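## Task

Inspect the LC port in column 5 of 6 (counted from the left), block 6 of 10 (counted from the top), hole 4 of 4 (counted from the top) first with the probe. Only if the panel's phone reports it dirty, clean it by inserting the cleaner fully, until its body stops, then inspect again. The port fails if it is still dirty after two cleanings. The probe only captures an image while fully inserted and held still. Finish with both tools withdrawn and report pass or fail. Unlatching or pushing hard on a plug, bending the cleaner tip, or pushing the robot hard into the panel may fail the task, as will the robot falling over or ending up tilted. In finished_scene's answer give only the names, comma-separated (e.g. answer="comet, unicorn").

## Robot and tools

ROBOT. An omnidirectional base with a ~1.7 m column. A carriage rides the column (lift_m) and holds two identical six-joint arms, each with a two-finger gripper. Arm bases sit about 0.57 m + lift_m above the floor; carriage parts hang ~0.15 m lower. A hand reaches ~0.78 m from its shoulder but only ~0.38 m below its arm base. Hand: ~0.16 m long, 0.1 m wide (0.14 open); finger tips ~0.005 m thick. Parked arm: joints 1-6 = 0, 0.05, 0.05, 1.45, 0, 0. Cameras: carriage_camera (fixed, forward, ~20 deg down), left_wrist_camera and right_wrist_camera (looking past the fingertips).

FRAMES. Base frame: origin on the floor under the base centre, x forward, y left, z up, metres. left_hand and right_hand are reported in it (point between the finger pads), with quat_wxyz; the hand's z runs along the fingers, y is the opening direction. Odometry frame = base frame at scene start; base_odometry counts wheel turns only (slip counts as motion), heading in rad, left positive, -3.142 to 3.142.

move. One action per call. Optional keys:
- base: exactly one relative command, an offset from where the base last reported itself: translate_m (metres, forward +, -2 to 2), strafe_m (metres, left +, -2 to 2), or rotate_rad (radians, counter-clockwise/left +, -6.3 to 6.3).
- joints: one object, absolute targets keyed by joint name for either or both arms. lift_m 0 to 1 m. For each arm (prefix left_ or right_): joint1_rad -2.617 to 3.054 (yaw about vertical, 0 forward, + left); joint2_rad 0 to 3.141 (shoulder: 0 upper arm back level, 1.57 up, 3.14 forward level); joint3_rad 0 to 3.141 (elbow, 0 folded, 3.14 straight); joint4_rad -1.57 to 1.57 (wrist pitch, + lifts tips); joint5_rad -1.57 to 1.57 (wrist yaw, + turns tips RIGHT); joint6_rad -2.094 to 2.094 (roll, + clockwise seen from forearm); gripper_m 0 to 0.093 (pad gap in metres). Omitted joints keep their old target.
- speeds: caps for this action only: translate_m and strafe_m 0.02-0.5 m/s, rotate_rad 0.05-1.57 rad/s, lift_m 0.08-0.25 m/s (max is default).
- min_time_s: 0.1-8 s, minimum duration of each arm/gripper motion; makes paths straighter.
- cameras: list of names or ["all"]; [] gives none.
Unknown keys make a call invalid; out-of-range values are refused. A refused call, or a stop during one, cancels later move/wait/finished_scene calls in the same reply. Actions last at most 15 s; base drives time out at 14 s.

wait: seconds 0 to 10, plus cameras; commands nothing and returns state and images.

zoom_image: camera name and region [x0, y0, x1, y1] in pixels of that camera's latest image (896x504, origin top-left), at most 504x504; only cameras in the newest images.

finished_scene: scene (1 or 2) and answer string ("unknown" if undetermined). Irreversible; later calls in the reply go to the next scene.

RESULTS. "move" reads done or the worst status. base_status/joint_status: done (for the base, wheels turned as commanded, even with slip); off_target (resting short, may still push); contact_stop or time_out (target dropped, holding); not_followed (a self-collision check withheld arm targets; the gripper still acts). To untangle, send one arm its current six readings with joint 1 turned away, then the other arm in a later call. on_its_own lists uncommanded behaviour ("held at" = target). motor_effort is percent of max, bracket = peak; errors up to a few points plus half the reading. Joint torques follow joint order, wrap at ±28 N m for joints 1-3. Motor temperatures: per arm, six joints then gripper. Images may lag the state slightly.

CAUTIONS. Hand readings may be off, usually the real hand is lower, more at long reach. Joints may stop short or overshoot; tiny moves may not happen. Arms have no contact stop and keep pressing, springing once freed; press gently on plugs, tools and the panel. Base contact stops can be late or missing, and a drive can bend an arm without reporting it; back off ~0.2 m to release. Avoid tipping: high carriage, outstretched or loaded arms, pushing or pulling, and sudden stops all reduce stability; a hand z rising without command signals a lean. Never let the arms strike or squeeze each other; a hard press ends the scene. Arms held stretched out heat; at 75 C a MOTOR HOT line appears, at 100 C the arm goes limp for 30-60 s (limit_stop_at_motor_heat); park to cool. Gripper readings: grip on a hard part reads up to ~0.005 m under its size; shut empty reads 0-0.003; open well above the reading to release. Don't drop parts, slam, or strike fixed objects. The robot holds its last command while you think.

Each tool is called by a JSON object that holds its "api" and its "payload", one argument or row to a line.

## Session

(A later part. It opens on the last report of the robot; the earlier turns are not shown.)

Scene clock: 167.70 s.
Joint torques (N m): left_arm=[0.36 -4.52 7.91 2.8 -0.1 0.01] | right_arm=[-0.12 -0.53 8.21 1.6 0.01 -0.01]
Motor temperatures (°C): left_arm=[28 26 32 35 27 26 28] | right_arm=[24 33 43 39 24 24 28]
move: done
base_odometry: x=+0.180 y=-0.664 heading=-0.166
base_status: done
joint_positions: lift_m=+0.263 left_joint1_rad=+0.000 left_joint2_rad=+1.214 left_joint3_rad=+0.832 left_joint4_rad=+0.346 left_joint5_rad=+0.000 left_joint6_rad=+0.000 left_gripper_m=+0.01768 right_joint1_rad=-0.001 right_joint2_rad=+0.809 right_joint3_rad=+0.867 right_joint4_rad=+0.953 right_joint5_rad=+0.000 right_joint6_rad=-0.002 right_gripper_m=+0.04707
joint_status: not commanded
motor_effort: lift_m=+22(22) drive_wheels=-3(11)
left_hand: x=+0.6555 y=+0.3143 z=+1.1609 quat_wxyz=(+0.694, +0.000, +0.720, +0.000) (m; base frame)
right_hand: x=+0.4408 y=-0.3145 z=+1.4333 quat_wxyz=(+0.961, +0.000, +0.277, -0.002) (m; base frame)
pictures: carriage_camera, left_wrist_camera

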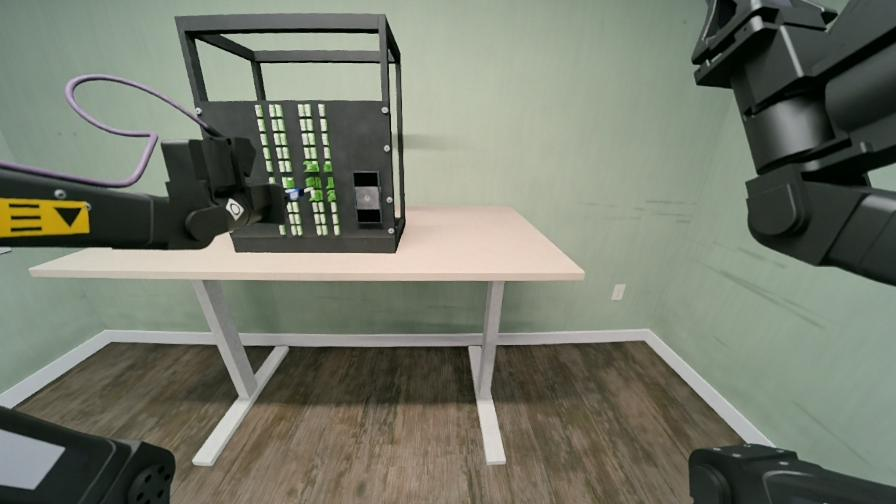

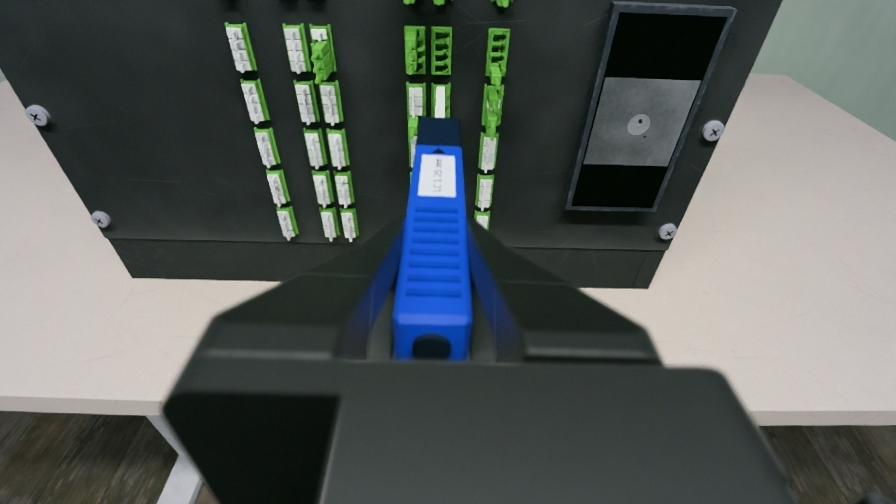

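{"api": "move", "payload": {
  "base": {"strafe_m": 0.0018},
  "joints": {"lift_m": 0.2635},
  "cameras": []
}}

{"api": "move", "payload": {
  "base": {"translate_m": 0.012},
  "speeds": {"translate_m": 0.05},
  "cameras": ["carriage_camera", "left_wrist_camera"]
}}

{"api": "zoom_image", "payload": {
  "camera": "left_wrist_camera",
  "region": [415, 55, 465, 105]
}}

{"api": "zoom_image", "payload": {
  "camera": "carriage_camera",
  "region": [290, 160, 340, 210]
}}

Scene clock: 168.50 s.
Joint torques (N m): left_arm=[0.23 -4.51 7.91 2.83 -0.1 0] | right_arm=[-0.21 -0.59 8.2 1.58 0.02 -0.01]
Motor temperatures (°C): left_arm=[28 26 32 35 27 26 28] | right_arm=[24 33 43 39 24 24 28]
move: done
base_odometry: x=+0.180 y=-0.663 heading=-0.166
base_status: done
joint_positions: lift_m=+0.263 left_joint1_rad=+0.000 left_joint2_rad=+1.214 left_joint3_rad=+0.832 left_joint4_rad=+0.347 left_joint5_rad=-0.001 left_joint6_rad=+0.000 left_gripper_m=+0.01768 right_joint1_rad=-0.001 right_joint2_rad=+0.809 right_joint3_rad=+0.867 right_joint4_rad=+0.953 right_joint5_rad=+0.000 right_joint6_rad=-0.002 right_gripper_m=+0.04707
joint_status: all done
motor_effort: lift_m=+25(28) drive_wheels=+5(6)
left_hand: x=+0.6555 y=+0.3144 z=+1.1617 quat_wxyz=(+0.695, +0.000, +0.719, +0.000) (m; base frame)
right_hand: x=+0.4407 y=-0.3145 z=+1.4340 quat_wxyz=(+0.961, +0.000, +0.276, -0.002) (m; base frame)
pictures: none
No camera images: "cameras" was empty.

Scene clock: 169.23 s.
Joint torques (N m): left_arm=[0.34 -4.44 7.98 2.83 -0.08 -0.03] | right_arm=[-0.09 -0.94 8.31 1.63 0.02 -0.01]
Motor temperatures (°C): left_arm=[28 26 32 35 27 26 28] | right_arm=[24 33 43 39 24 24 28]
move: done
base_odometry: x=+0.192 y=-0.665 heading=-0.167
base_status: done
joint_positions: lift_m=+0.263 left_joint1_rad=+0.000 left_joint2_rad=+1.214 left_joint3_rad=+0.832 left_joint4_rad=+0.348 left_joint5_rad=-0.001 left_joint6_rad=+0.000 left_gripper_m=+0.01768 right_joint1_rad=-0.001 right_joint2_rad=+0.811 right_joint3_rad=+0.867 right_joint4_rad=+0.950 right_joint5_rad=+0.000 right_joint6_rad=-0.002 right_gripper_m=+0.04707
joint_status: not commanded
motor_effort: lift_m=+25(25) drive_wheels=-3(11)
left_hand: x=+0.6555 y=+0.3144 z=+1.1618 quat_wxyz=(+0.695, +0.000, +0.719, +0.000) (m; base frame)
right_hand: x=+0.4424 y=-0.3145 z=+1.4331 quat_wxyz=(+0.960, +0.000, +0.279, -0.002) (m; base frame)
pictures: carriage_camera, left_wrist_camera

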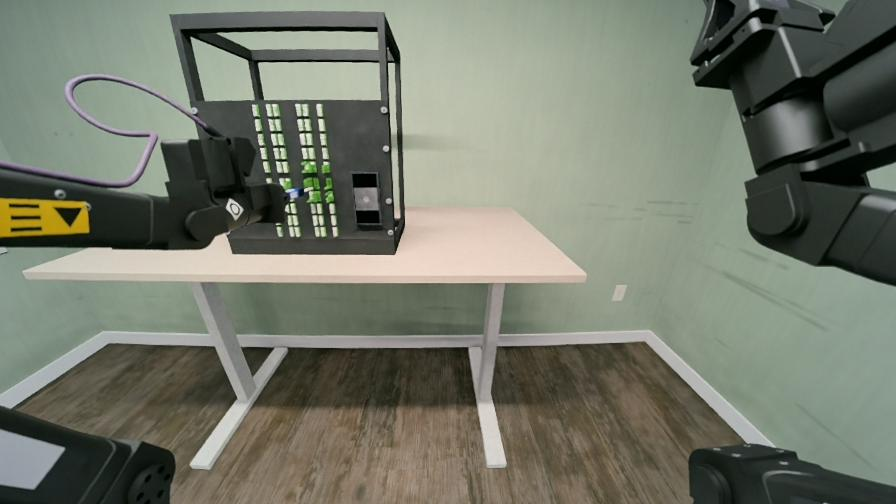

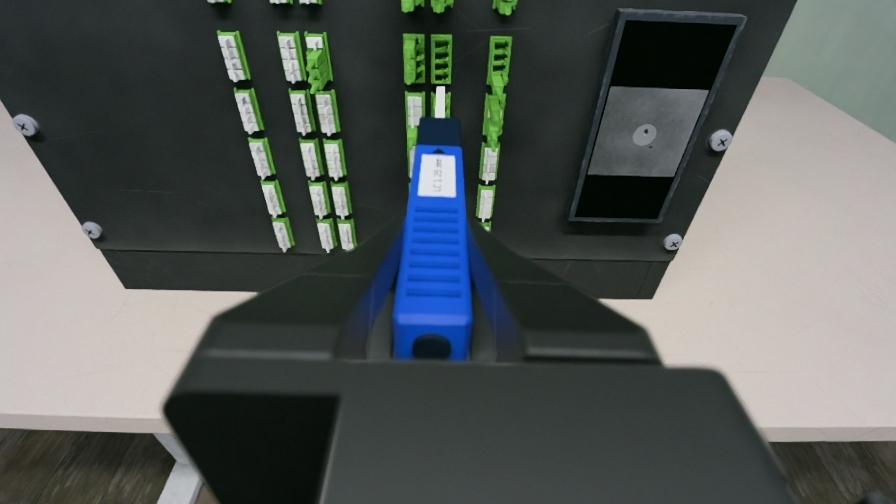

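Scaled by 10.080.

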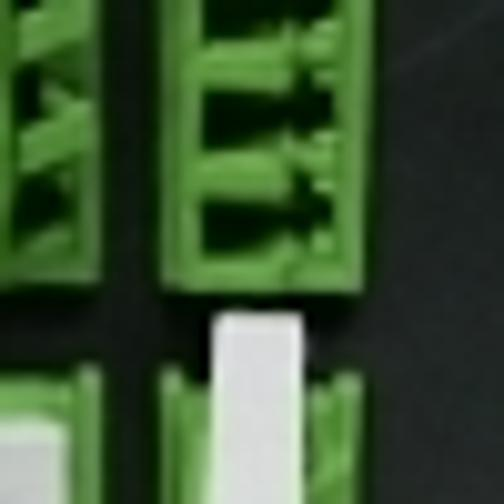

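Scaled by 10.080.

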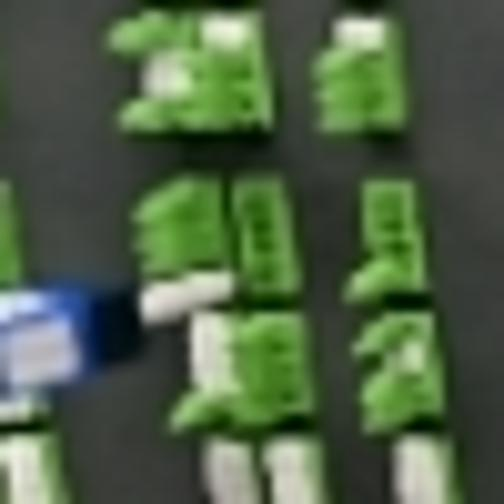

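{"api": "move", "payload": {
  "base": {"strafe_m": 0.0013},
  "joints": {"lift_m": 0.264},
  "cameras": []
}}

{"api": "move", "payload": {
  "base": {"translate_m": 0.008},
  "speeds": {"translate_m": 0.03},
  "cameras": ["carriage_camera", "left_wrist_camera"]
}}

{"api": "zoom_image", "payload": {
  "camera": "left_wrist_camera",
  "region": [415, 55, 465, 105]
}}

{"api": "zoom_image", "payload": {
  "camera": "carriage_camera",
  "region": [290, 160, 340, 210]
}}

Scene clock: 170.03 s.
Joint torques (N m): left_arm=[-0.08 -4.56 7.92 2.83 -0.04 0] | right_arm=[-0.27 -0.84 8.28 1.64 0.02 -0.01]
Motor temperatures (°C): left_arm=[28 26 32 35 27 26 28] | right_arm=[24 33 43 39 24 24 28]
move: done
base_odometry: x=+0.192 y=-0.664 heading=-0.167
base_status: done
joint_positions: lift_m=+0.264 left_joint1_rad=+0.000 left_joint2_rad=+1.214 left_joint3_rad=+0.832 left_joint4_rad=+0.348 left_joint5_rad=-0.001 left_joint6_rad=+0.000 left_gripper_m=+0.01768 right_joint1_rad=-0.001 right_joint2_rad=+0.811 right_joint3_rad=+0.867 right_joint4_rad=+0.950 right_joint5_rad=+0.000 right_joint6_rad=-0.002 right_gripper_m=+0.04707
joint_status: all done
motor_effort: lift_m=+26(27) drive_wheels=+5(5)
left_hand: x=+0.6555 y=+0.3144 z=+1.1622 quat_wxyz=(+0.695, +0.000, +0.719, +0.000) (m; base frame)
right_hand: x=+0.4424 y=-0.3144 z=+1.4335 quat_wxyz=(+0.960, +0.000, +0.279, -0.002) (m; base frame)
pictures: none
No camera images: "cameras" was empty.

Scene clock: 170.80 s.
Joint torques (N m): left_arm=[0.14 -4.56 7.87 2.81 -0.07 0.02] | right_arm=[-0.12 -0.69 8.32 1.58 0.02 -0.01]
Motor temperatures (°C): left_arm=[28 26 32 35 27 26 28] | right_arm=[24 33 43 39 24 24 28]
move: done
base_odometry: x=+0.200 y=-0.665 heading=-0.168
base_status: done
joint_positions: lift_m=+0.264 left_joint1_rad=+0.000 left_joint2_rad=+1.214 left_joint3_rad=+0.832 left_joint4_rad=+0.348 left_joint5_rad=-0.001 left_joint6_rad=+0.000 left_gripper_m=+0.01768 right_joint1_rad=-0.001 right_joint2_rad=+0.811 right_joint3_rad=+0.867 right_joint4_rad=+0.952 right_joint5_rad=-0.001 right_joint6_rad=-0.002 right_gripper_m=+0.04707
joint_status: not commanded
motor_effort: lift_m=+26(26) drive_wheels=-3(12)
left_hand: x=+0.6555 y=+0.3144 z=+1.1623 quat_wxyz=(+0.695, +0.000, +0.719, +0.000) (m; base frame)
right_hand: x=+0.4420 y=-0.3143 z=+1.4338 quat_wxyz=(+0.961, -0.001, +0.278, -0.001) (m; base frame)
pictures: carriage_camera, left_wrist_camera

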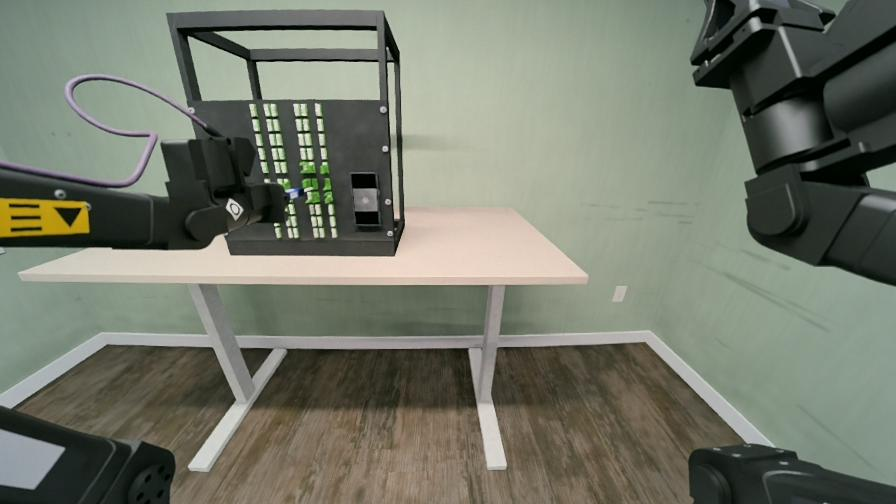

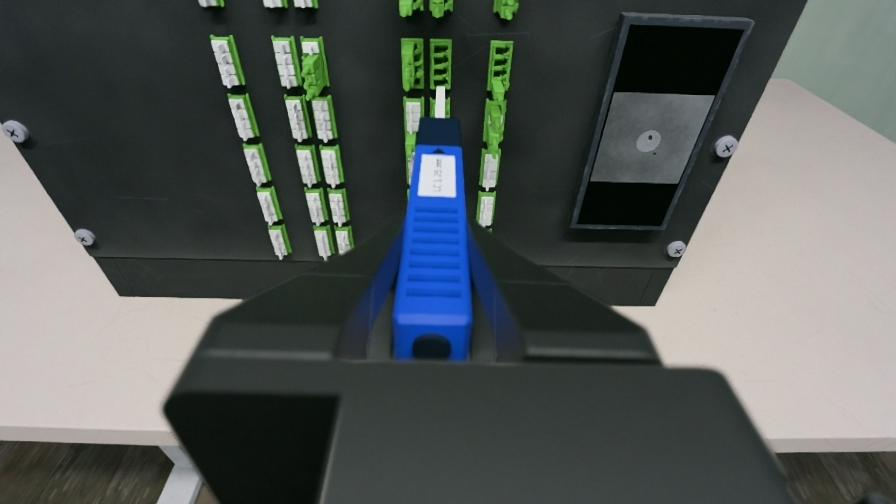

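Scaled by 10.080.

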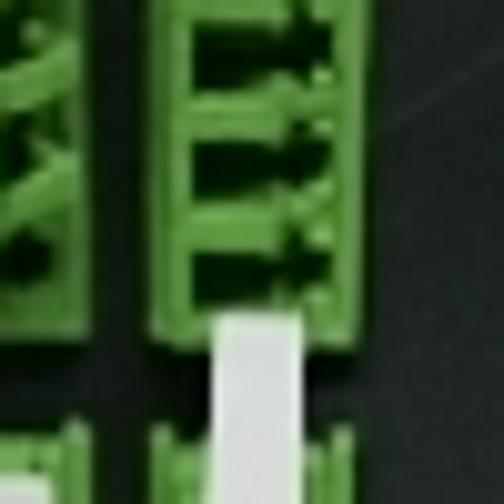

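Scaled by 10.080.

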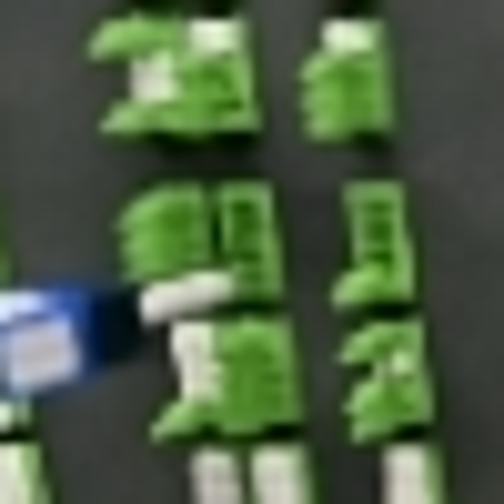

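{"api": "move", "payload": {
  "base": {"strafe_m": 0.0022},
  "cameras": ["left_wrist_camera"]
}}

{"api": "zoom_image", "payload": {
  "camera": "left_wrist_camera",
  "region": [415, 55, 465, 105]
}}

Scene clock: 171.53 s.
Joint torques (N m): left_arm=[-0.09 -4.53 8.02 2.79 -0.11 0.01] | right_arm=[-0.1 -0.9 8.32 1.62 0.02 -0.01]
Motor temperatures (°C): left_arm=[28 26 32 35 27 26 28] | right_arm=[24 33 43 38 24 24 28]
move: done
base_odometry: x=+0.201 y=-0.663 heading=-0.168
base_status: done
joint_positions: lift_m=+0.264 left_joint1_rad=+0.000 left_joint2_rad=+1.214 left_joint3_rad=+0.832 left_joint4_rad=+0.348 left_joint5_rad=+0.000 left_joint6_rad=+0.000 left_gripper_m=+0.01768 right_joint1_rad=-0.001 right_joint2_rad=+0.811 right_joint3_rad=+0.867 right_joint4_rad=+0.952 right_joint5_rad=-0.001 right_joint6_rad=-0.002 right_gripper_m=+0.04707
joint_status: not commanded
motor_effort: lift_m=+26(26) drive_wheels=+5(8)
left_hand: x=+0.6555 y=+0.3143 z=+1.1623 quat_wxyz=(+0.695, +0.000, +0.719, +0.000) (m; base frame)
right_hand: x=+0.4420 y=-0.3142 z=+1.4338 quat_wxyz=(+0.961, -0.001, +0.278, -0.001) (m; base frame)
pictures: left_wrist_camera

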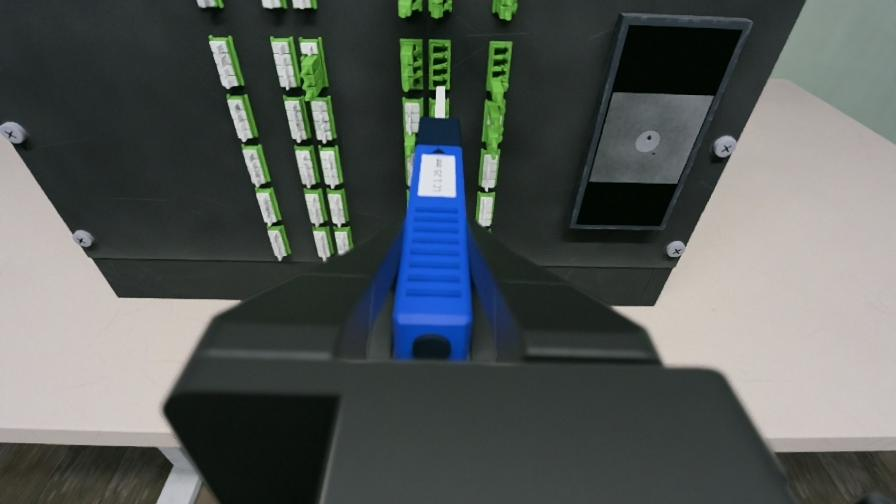

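Scaled by 10.080.

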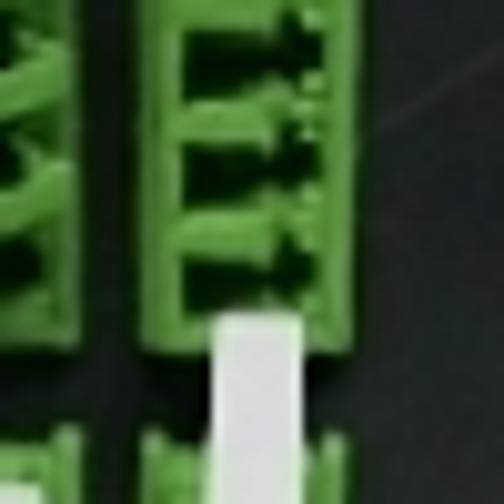

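{"api": "move", "payload": {
  "base": {"strafe_m": 0.002},
  "cameras": ["left_wrist_camera"]
}}

{"api": "zoom_image", "payload": {
  "camera": "left_wrist_camera",
  "region": [415, 55, 465, 105]
}}

Scene clock: 172.23 s.
Joint torques (N m): left_arm=[0.03 -4.62 8.09 2.8 -0.13 0.02] | right_arm=[-0.16 -0.79 8.21 1.62 0.01 -0.01]
Motor temperatures (°C): left_arm=[28 26 32 35 27 26 28] | right_arm=[24 32 43 38 24 24 28]
move: done
base_odometry: x=+0.201 y=-0.662 heading=-0.169
base_status: done
joint_positions: lift_m=+0.264 left_joint1_rad=+0.000 left_joint2_rad=+1.214 left_joint3_rad=+0.832 left_joint4_rad=+0.348 left_joint5_rad=+0.001 left_joint6_rad=+0.000 left_gripper_m=+0.01768 right_joint1_rad=-0.001 right_joint2_rad=+0.811 right_joint3_rad=+0.867 right_joint4_rad=+0.952 right_joint5_rad=-0.001 right_joint6_rad=-0.002 right_gripper_m=+0.04707
joint_status: not commanded
motor_effort: lift_m=+26(26) drive_wheels=+5(8)
left_hand: x=+0.6555 y=+0.3144 z=+1.1623 quat_wxyz=(+0.695, +0.000, +0.719, +0.000) (m; base frame)
right_hand: x=+0.4420 y=-0.3143 z=+1.4338 quat_wxyz=(+0.961, -0.001, +0.278, -0.001) (m; base frame)
pictures: left_wrist_camera

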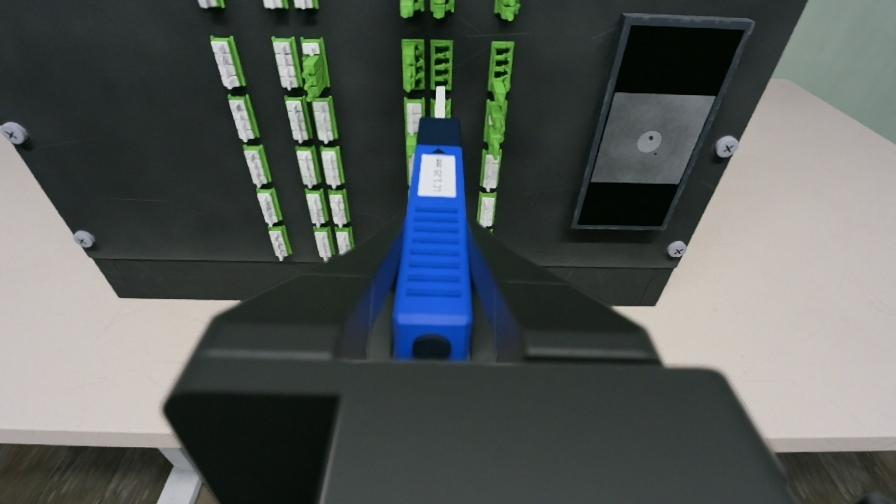

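Scaled by 10.080.

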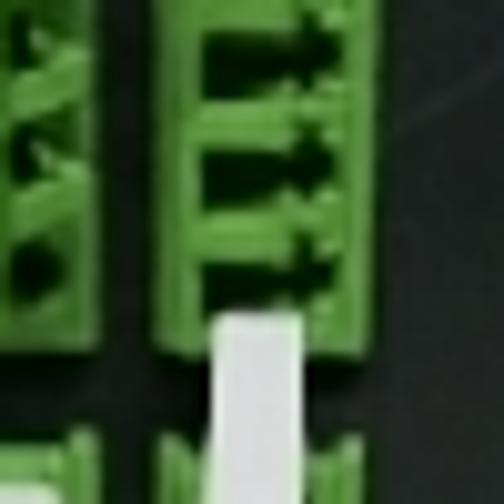

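{"api": "wait", "payload": {
  "seconds": 0.3,
  "cameras": ["left_wrist_camera"]
}}

{"api": "zoom_image", "payload": {
  "camera": "left_wrist_camera",
  "region": [415, 55, 465, 105]
}}

Scene clock: 172.67 s.
Joint torques (N m): left_arm=[0.13 -4.62 7.99 2.8 -0.09 -0.01] | right_arm=[-0.18 -0.83 8.27 1.61 0.02 -0.01]
Motor temperatures (°C): left_arm=[28 26 32 35 27 26 28] | right_arm=[24 32 43 38 24 24 28]
base_odometry: x=+0.201 y=-0.662 heading=-0.169
base_status: done
joint_positions: lift_m=+0.264 left_joint1_rad=+0.000 left_joint2_rad=+1.214 left_joint3_rad=+0.832 left_joint4_rad=+0.348 left_joint5_rad=+0.000 left_joint6_rad=+0.000 left_gripper_m=+0.01768 right_joint1_rad=-0.001 right_joint2_rad=+0.811 right_joint3_rad=+0.867 right_joint4_rad=+0.952 right_joint5_rad=-0.001 right_joint6_rad=-0.002 right_gripper_m=+0.04707
joint_status: not commanded
motor_effort: lift_m=+26(26) drive_wheels=+5(8)
left_hand: x=+0.6555 y=+0.3144 z=+1.1623 quat_wxyz=(+0.695, +0.000, +0.719, +0.000) (m; base frame)
right_hand: x=+0.4420 y=-0.3143 z=+1.4338 quat_wxyz=(+0.961, -0.001, +0.278, -0.001) (m; base frame)
wait: 0.30 s; at rest by 0.13 s
pictures: left_wrist_camera

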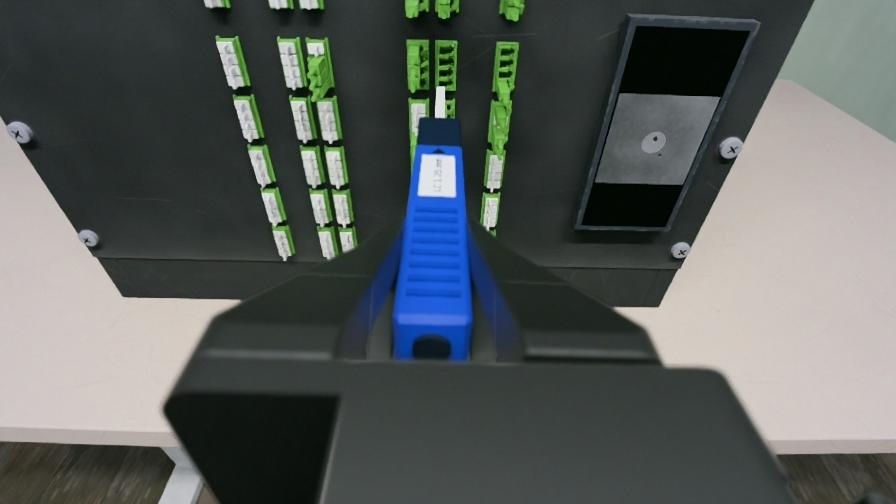

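Scaled by 10.080.

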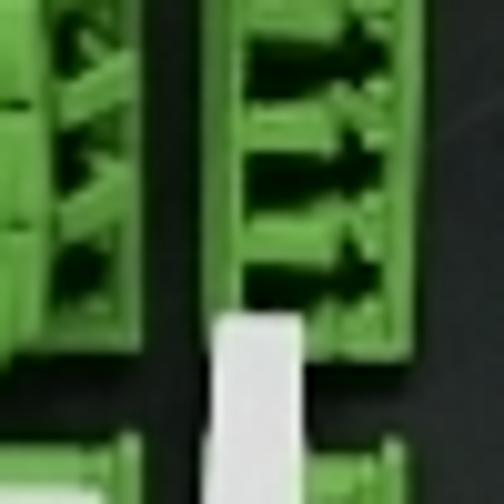

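{"api": "move", "payload": {
  "base": {"strafe_m": -0.0023},
  "cameras": []
}}

{"api": "wait", "payload": {
  "seconds": 0.5,
  "cameras": ["left_wrist_camera", "carriage_camera"]
}}

{"api": "zoom_image", "payload": {
  "camera": "left_wrist_camera",
  "region": [415, 55, 465, 105]
}}

{"api": "zoom_image", "payload": {
  "camera": "carriage_camera",
  "region": [290, 160, 340, 210]
}}

Scene clock: 173.33 s.
Joint torques (N m): left_arm=[0.14 -4.52 8.16 2.8 -0.07 0.01] | right_arm=[-0.23 -0.79 8.27 1.6 0.04 -0.01]
Motor temperatures (°C): left_arm=[28 27 32 35 27 26 28] | right_arm=[24 32 43 38 24 24 28]
move: done
base_odometry: x=+0.201 y=-0.664 heading=-0.169
base_status: done
joint_positions: lift_m=+0.264 left_joint1_rad=+0.000 left_joint2_rad=+1.214 left_joint3_rad=+0.832 left_joint4_rad=+0.348 left_joint5_rad=+0.001 left_joint6_rad=+0.000 left_gripper_m=+0.01768 right_joint1_rad=-0.001 right_joint2_rad=+0.811 right_joint3_rad=+0.867 right_joint4_rad=+0.952 right_joint5_rad=+0.000 right_joint6_rad=-0.002 right_gripper_m=+0.04707
joint_status: not commanded
motor_effort: lift_m=+26(26) drive_wheels=-5(5)
left_hand: x=+0.6555 y=+0.3142 z=+1.1623 quat_wxyz=(+0.695, +0.000, +0.719, +0.000) (m; base frame)
right_hand: x=+0.4419 y=-0.3143 z=+1.4338 quat_wxyz=(+0.961, +0.000, +0.278, -0.001) (m; base frame)
pictures: none
No camera images: "cameras" was empty.

Scene clock: 173.83 s.
Joint torques (N m): left_arm=[0.14 -4.55 8.09 2.78 -0.1 -0.01] | right_arm=[-0.18 -0.84 8.24 1.6 0.01 -0.01]
Motor temperatures (°C): left_arm=[28 27 32 35 27 26 28] | right_arm=[24 32 43 38 24 24 28]
base_odometry: x=+0.201 y=-0.664 heading=-0.169
base_status: done
joint_positions: lift_m=+0.264 left_joint1_rad=+0.000 left_joint2_rad=+1.214 left_joint3_rad=+0.832 left_joint4_rad=+0.348 left_joint5_rad=+0.001 left_joint6_rad=+0.000 left_gripper_m=+0.01768 right_joint1_rad=-0.001 right_joint2_rad=+0.811 right_joint3_rad=+0.867 right_joint4_rad=+0.952 right_joint5_rad=+0.000 right_joint6_rad=-0.002 right_gripper_m=+0.04707
joint_status: not commanded
motor_effort: lift_m=+26(26) drive_wheels=-5(5)
left_hand: x=+0.6555 y=+0.3142 z=+1.1623 quat_wxyz=(+0.695, +0.000, +0.719, +0.000) (m; base frame)
right_hand: x=+0.4419 y=-0.3143 z=+1.4338 quat_wxyz=(+0.961, +0.000, +0.278, -0.001) (m; base frame)
wait: 0.50 s; at rest by 0.27 s
pictures: carriage_camera, left_wrist_camera

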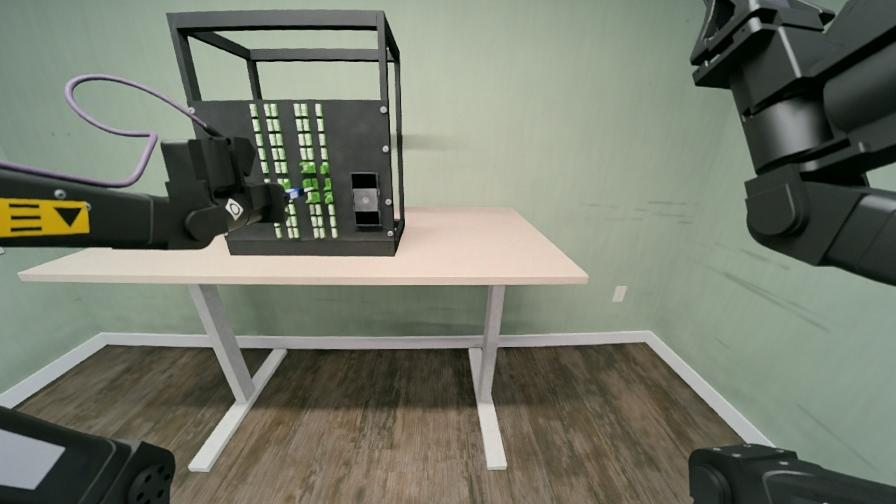

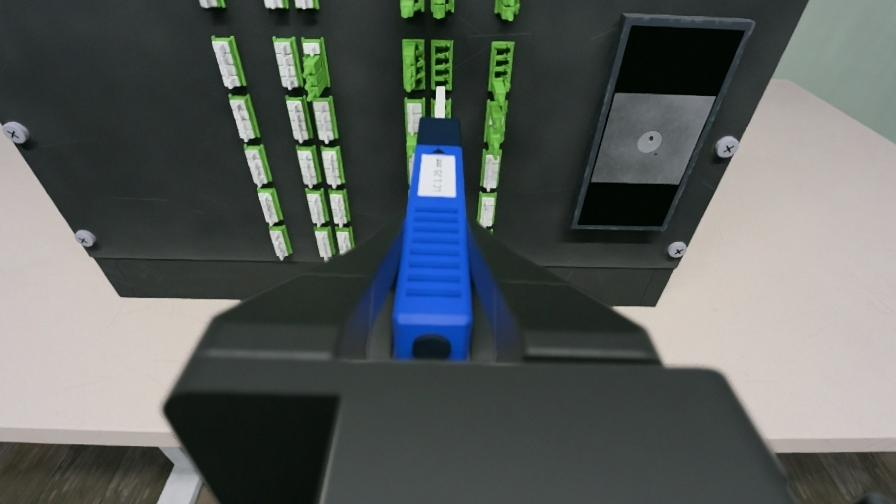

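Scaled by 10.080.

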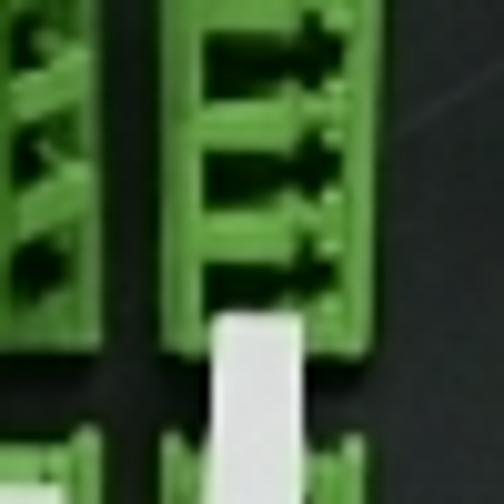

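Scaled by 10.080.

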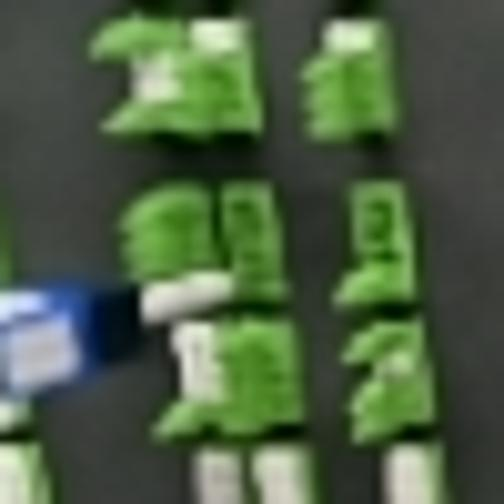

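{"api": "move", "payload": {
  "base": {"strafe_m": 0.0008},
  "cameras": []
}}

{"api": "move", "payload": {
  "base": {"translate_m": 0.005},
  "speeds": {"translate_m": 0.03},
  "cameras": []
}}

{"api": "wait", "payload": {
  "seconds": 0.5,
  "cameras": ["left_wrist_camera", "carriage_camera"]
}}

{"api": "zoom_image", "payload": {
  "camera": "left_wrist_camera",
  "region": [415, 55, 465, 105]
}}

{"api": "zoom_image", "payload": {
  "camera": "carriage_camera",
  "region": [290, 160, 340, 210]
}}

Scene clock: 174.47 s.
Joint torques (N m): left_arm=[0.1 -4.53 8.1 2.79 -0.05 0] | right_arm=[-0.18 -0.76 8.23 1.6 0.02 -0.01]
Motor temperatures (°C): left_arm=[28 27 32 35 27 26 28] | right_arm=[24 32 43 38 24 24 28]
move: done
base_odometry: x=+0.201 y=-0.663 heading=-0.168
base_status: done
joint_positions: lift_m=+0.264 left_joint1_rad=+0.000 left_joint2_rad=+1.214 left_joint3_rad=+0.832 left_joint4_rad=+0.348 left_joint5_rad=+0.000 left_joint6_rad=+0.000 left_gripper_m=+0.01768 right_joint1_rad=+0.000 right_joint2_rad=+0.811 right_joint3_rad=+0.867 right_joint4_rad=+0.952 right_joint5_rad=+0.000 right_joint6_rad=-0.002 right_gripper_m=+0.04707
joint_status: not commanded
motor_effort: lift_m=+26(26) drive_wheels=+3(4)
left_hand: x=+0.6555 y=+0.3143 z=+1.1623 quat_wxyz=(+0.695, +0.000, +0.719, +0.000) (m; base frame)
right_hand: x=+0.4419 y=-0.3142 z=+1.4338 quat_wxyz=(+0.961, +0.000, +0.278, -0.001) (m; base frame)
pictures: none
No camera images: "cameras" was empty.

Scene clock: 175.13 s.
Joint torques (N m): left_arm=[0.17 -4.57 7.88 2.84 -0.1 0.04] | right_arm=[-0.18 -0.68 8.28 1.61 0.02 -0.01]
Motor temperatures (°C): left_arm=[28 27 32 35 27 26 28] | right_arm=[24 32 42 38 24 24 28]
move: done
base_odometry: x=+0.206 y=-0.664 heading=-0.168
base_status: done
joint_positions: lift_m=+0.264 left_joint1_rad=+0.000 left_joint2_rad=+1.214 left_joint3_rad=+0.832 left_joint4_rad=+0.348 left_joint5_rad=+0.000 left_joint6_rad=+0.000 left_gripper_m=+0.01768 right_joint1_rad=+0.000 right_joint2_rad=+0.811 right_joint3_rad=+0.867 right_joint4_rad=+0.951 right_joint5_rad=+0.000 right_joint6_rad=-0.002 right_gripper_m=+0.04707
joint_status: not commanded
motor_effort: lift_m=+26(26) drive_wheels=-2(10)
left_hand: x=+0.6555 y=+0.3143 z=+1.1623 quat_wxyz=(+0.695, +0.000, +0.719, +0.000) (m; base frame)
right_hand: x=+0.4422 y=-0.3142 z=+1.4337 quat_wxyz=(+0.960, +0.000, +0.278, -0.001) (m; base frame)
pictures: none
No camera images: "cameras" was empty.

Scene clock: 175.63 s.
Joint torques (N m): left_arm=[0.09 -4.57 7.95 2.84 -0.05 -0.02] | right_arm=[-0.2 -0.79 8.25 1.61 0.02 -0.01]
Motor temperatures (°C): left_arm=[28 27 32 35 27 26 28] | right_arm=[24 32 42 38 24 24 28]
base_odometry: x=+0.206 y=-0.664 heading=-0.168
base_status: done
joint_positions: lift_m=+0.264 left_joint1_rad=+0.000 left_joint2_rad=+1.214 left_joint3_rad=+0.832 left_joint4_rad=+0.348 left_joint5_rad=+0.000 left_joint6_rad=+0.000 left_gripper_m=+0.01768 right_joint1_rad=+0.000 right_joint2_rad=+0.811 right_joint3_rad=+0.867 right_joint4_rad=+0.951 right_joint5_rad=+0.000 right_joint6_rad=-0.002 right_gripper_m=+0.04707
joint_status: not commanded
motor_effort: lift_m=+26(26) drive_wheels=-2(10)
left_hand: x=+0.6555 y=+0.3143 z=+1.1623 quat_wxyz=(+0.695, +0.000, +0.719, +0.000) (m; base frame)
right_hand: x=+0.4422 y=-0.3142 z=+1.4337 quat_wxyz=(+0.960, +0.000, +0.278, -0.001) (m; base frame)
wait: 0.50 s; at rest by 0.27 s
pictures: carriage_camera, left_wrist_camera

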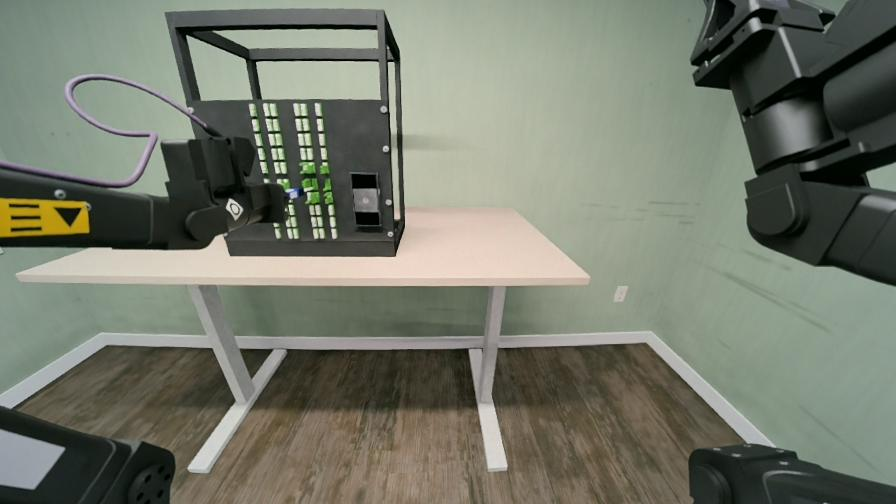

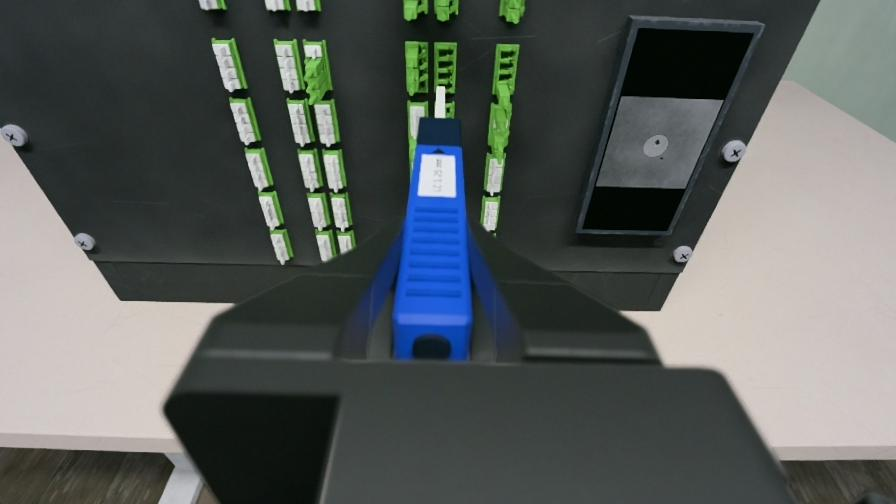

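Scaled by 10.080.

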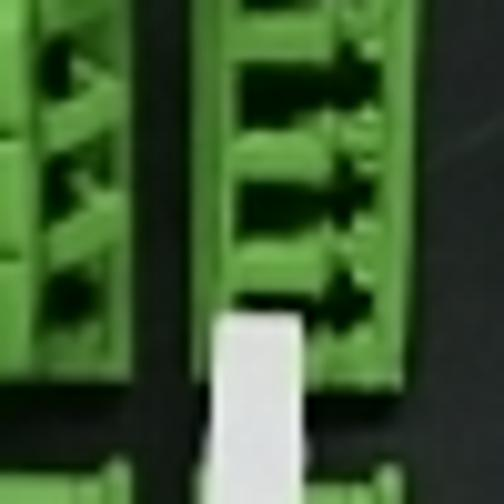

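Scaled by 10.080.

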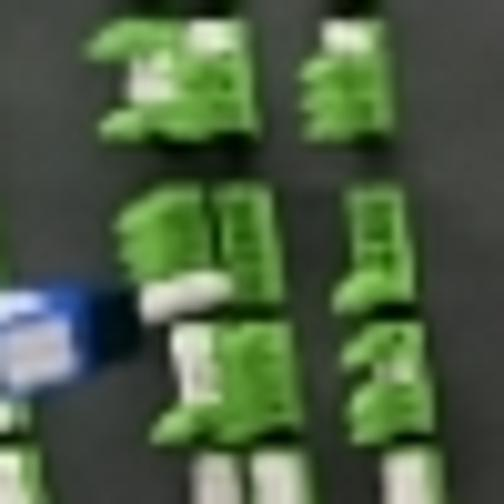

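{"api": "move", "payload": {
  "base": {"strafe_m": -0.0012},
  "cameras": []
}}

{"api": "wait", "payload": {
  "seconds": 0.5,
  "cameras": ["left_wrist_camera"]
}}

{"api": "zoom_image", "payload": {
  "camera": "left_wrist_camera",
  "region": [415, 55, 465, 105]
}}

Scene clock: 176.23 s.
Joint torques (N m): left_arm=[0.23 -4.63 7.95 2.8 -0.04 0.04] | right_arm=[-0.16 -0.81 8.16 1.64 0.02 -0.01]
Motor temperatures (°C): left_arm=[28 27 32 35 27 26 28] | right_arm=[24 32 42 38 24 24 28]
move: done
base_odometry: x=+0.205 y=-0.664 heading=-0.167
base_status: done
joint_positions: lift_m=+0.264 left_joint1_rad=+0.000 left_joint2_rad=+1.214 left_joint3_rad=+0.832 left_joint4_rad=+0.348 left_joint5_rad=+0.001 left_joint6_rad=+0.000 left_gripper_m=+0.01768 right_joint1_rad=+0.000 right_joint2_rad=+0.811 right_joint3_rad=+0.867 right_joint4_rad=+0.951 right_joint5_rad=+0.000 right_joint6_rad=-0.002 right_gripper_m=+0.04707
joint_status: not commanded
motor_effort: lift_m=+26(26) drive_wheels=-5(5)
left_hand: x=+0.6555 y=+0.3140 z=+1.1623 quat_wxyz=(+0.695, +0.000, +0.719, +0.000) (m; base frame)
right_hand: x=+0.4422 y=-0.3142 z=+1.4337 quat_wxyz=(+0.960, +0.000, +0.278, -0.001) (m; base frame)
pictures: none
No camera images: "cameras" was empty.

Scene clock: 176.73 s.
Joint torques (N m): left_arm=[0.38 -4.56 8.03 2.82 -0.09 -0.01] | right_arm=[-0.2 -0.81 8.25 1.61 0.02 -0.02]
Motor temperatures (°C): left_arm=[28 27 32 35 27 26 28] | right_arm=[24 32 42 38 24 24 28]
base_odometry: x=+0.205 y=-0.664 heading=-0.167
base_status: done
joint_positions: lift_m=+0.264 left_joint1_rad=+0.000 left_joint2_rad=+1.214 left_joint3_rad=+0.832 left_joint4_rad=+0.348 left_joint5_rad=+0.001 left_joint6_rad=+0.000 left_gripper_m=+0.01768 right_joint1_rad=+0.000 right_joint2_rad=+0.811 right_joint3_rad=+0.867 right_joint4_rad=+0.951 right_joint5_rad=+0.000 right_joint6_rad=-0.002 right_gripper_m=+0.04707
joint_status: not commanded
motor_effort: lift_m=+26(26) drive_wheels=-5(5)
left_hand: x=+0.6555 y=+0.3140 z=+1.1623 quat_wxyz=(+0.695, +0.000, +0.719, +0.000) (m; base frame)
right_hand: x=+0.4422 y=-0.3142 z=+1.4337 quat_wxyz=(+0.960, +0.000, +0.278, -0.001) (m; base frame)
wait: 0.50 s; at rest by 0.27 s
pictures: left_wrist_camera

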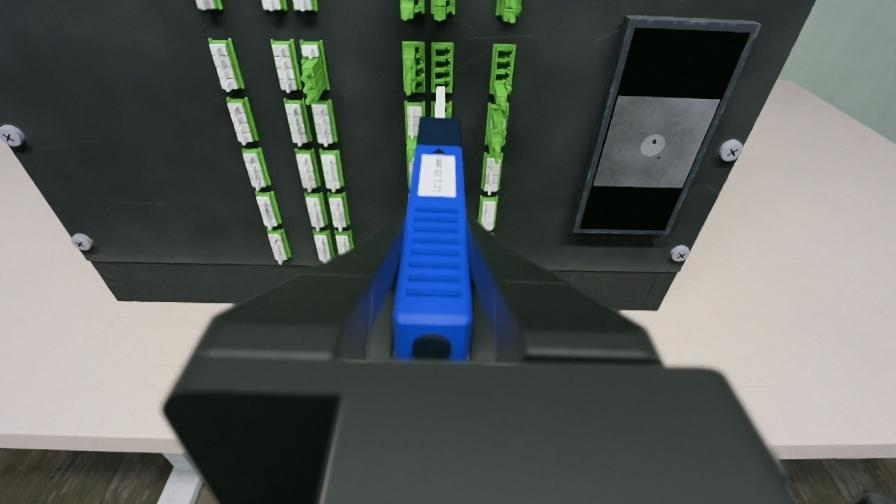

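Scaled by 10.080.

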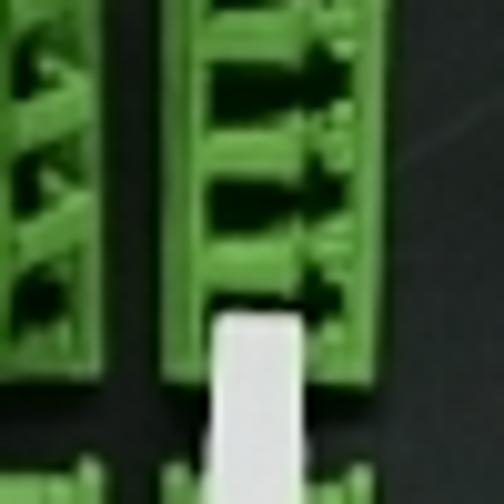

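{"api": "move", "payload": {
  "base": {"strafe_m": 0.0005},
  "cameras": []
}}

{"api": "move", "payload": {
  "base": {"translate_m": 0.004},
  "speeds": {"translate_m": 0.03},
  "cameras": []
}}

{"api": "wait", "payload": {
  "seconds": 0.5,
  "cameras": ["left_wrist_camera", "carriage_camera"]
}}

{"api": "zoom_image", "payload": {
  "camera": "left_wrist_camera",
  "region": [415, 55, 465, 105]
}}

{"api": "zoom_image", "payload": {
  "camera": "carriage_camera",
  "region": [290, 160, 340, 210]
}}

Scene clock: 177.50 s.
Joint torques (N m): left_arm=[0.32 -4.66 7.94 2.82 -0.11 -0.02] | right_arm=[-0.23 -0.84 8.35 1.62 -0.01 -0.02]
Motor temperatures (°C): left_arm=[28 27 32 35 27 26 28] | right_arm=[24 32 42 38 24 24 28]
move: done
base_odometry: x=+0.206 y=-0.664 heading=-0.167
base_status: done
joint_positions: lift_m=+0.264 left_joint1_rad=+0.000 left_joint2_rad=+1.214 left_joint3_rad=+0.832 left_joint4_rad=+0.348 left_joint5_rad=+0.001 left_joint6_rad=+0.000 left_gripper_m=+0.01768 right_joint1_rad=+0.000 right_joint2_rad=+0.811 right_joint3_rad=+0.867 right_joint4_rad=+0.951 right_joint5_rad=+0.000 right_joint6_rad=-0.002 right_gripper_m=+0.04707
joint_status: not commanded
motor_effort: lift_m=+26(26) drive_wheels=+3(4)
left_hand: x=+0.6555 y=+0.3140 z=+1.1623 quat_wxyz=(+0.695, +0.000, +0.719, +0.000) (m; base frame)
right_hand: x=+0.4422 y=-0.3143 z=+1.4337 quat_wxyz=(+0.960, +0.000, +0.278, -0.001) (m; base frame)
pictures: none
No camera images: "cameras" was empty.

Scene clock: 178.13 s.
Joint torques (N m): left_arm=[0.17 -4.6 7.83 2.76 -0.07 0.02] | right_arm=[-0.09 -0.49 8.29 1.62 0.01 -0.01]
Motor temperatures (°C): left_arm=[28 27 32 35 27 26 28] | right_arm=[24 32 42 38 24 24 28]
move: done
base_odometry: x=+0.209 y=-0.664 heading=-0.167
base_status: done
joint_positions: lift_m=+0.264 left_joint1_rad=+0.000 left_joint2_rad=+1.214 left_joint3_rad=+0.832 left_joint4_rad=+0.348 left_joint5_rad=+0.001 left_joint6_rad=+0.000 left_gripper_m=+0.01768 right_joint1_rad=+0.000 right_joint2_rad=+0.808 right_joint3_rad=+0.867 right_joint4_rad=+0.951 right_joint5_rad=+0.000 right_joint6_rad=-0.002 right_gripper_m=+0.04707
joint_status: not commanded
motor_effort: lift_m=+26(26) drive_wheels=+3(10)
left_hand: x=+0.6555 y=+0.3140 z=+1.1623 quat_wxyz=(+0.695, +0.000, +0.719, +0.000) (m; base frame)
right_hand: x=+0.4407 y=-0.3144 z=+1.4343 quat_wxyz=(+0.961, +0.000, +0.277, -0.001) (m; base frame)
pictures: none
No camera images: "cameras" was empty.

Scene clock: 178.63 s.
Joint torques (N m): left_arm=[0.4 -4.7 7.97 2.83 -0.1 -0.01] | right_arm=[-0.18 -0.39 8.23 1.61 0.01 -0.01]
Motor temperatures (°C): left_arm=[28 27 32 36 27 26 28] | right_arm=[24 32 42 38 24 24 28]
base_odometry: x=+0.209 y=-0.664 heading=-0.167
base_status: done
joint_positions: lift_m=+0.264 left_joint1_rad=+0.000 left_joint2_rad=+1.214 left_joint3_rad=+0.832 left_joint4_rad=+0.348 left_joint5_rad=+0.001 left_joint6_rad=+0.000 left_gripper_m=+0.01768 right_joint1_rad=+0.000 right_joint2_rad=+0.808 right_joint3_rad=+0.867 right_joint4_rad=+0.952 right_joint5_rad=+0.000 right_joint6_rad=-0.002 right_gripper_m=+0.04707
joint_status: not commanded
motor_effort: lift_m=+26(26) drive_wheels=+3(10)
left_hand: x=+0.6555 y=+0.3140 z=+1.1623 quat_wxyz=(+0.695, +0.000, +0.719, +0.000) (m; base frame)
right_hand: x=+0.4406 y=-0.3144 z=+1.4344 quat_wxyz=(+0.961, +0.000, +0.277, -0.001) (m; base frame)
wait: 0.50 s; at rest by 0.27 s
pictures: carriage_camera, left_wrist_camera

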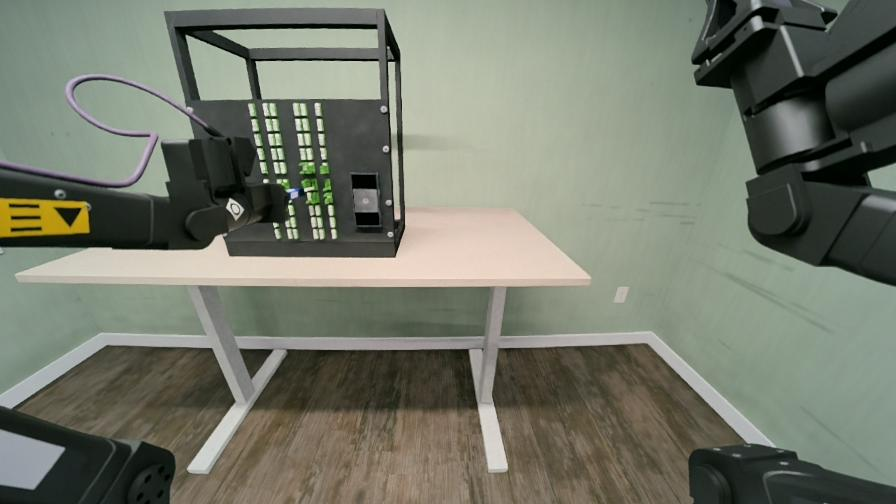

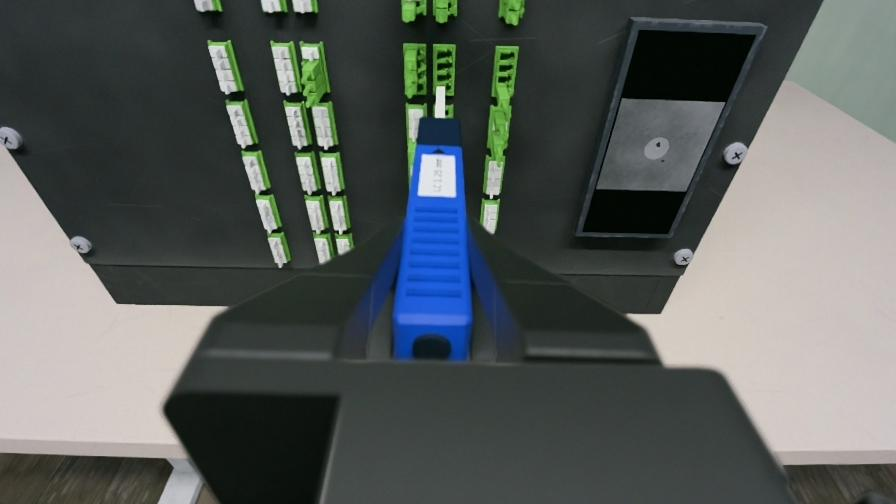

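Scaled by 10.080.

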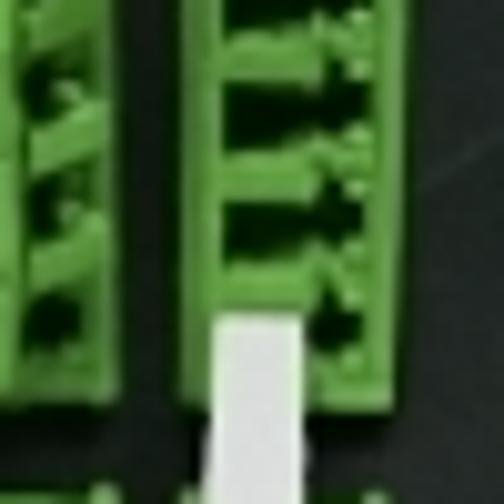

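Scaled by 10.080.

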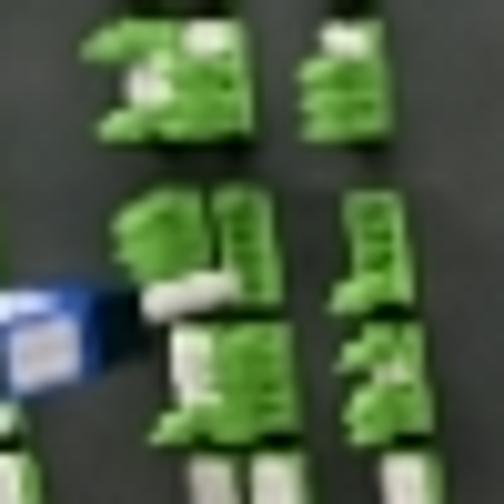

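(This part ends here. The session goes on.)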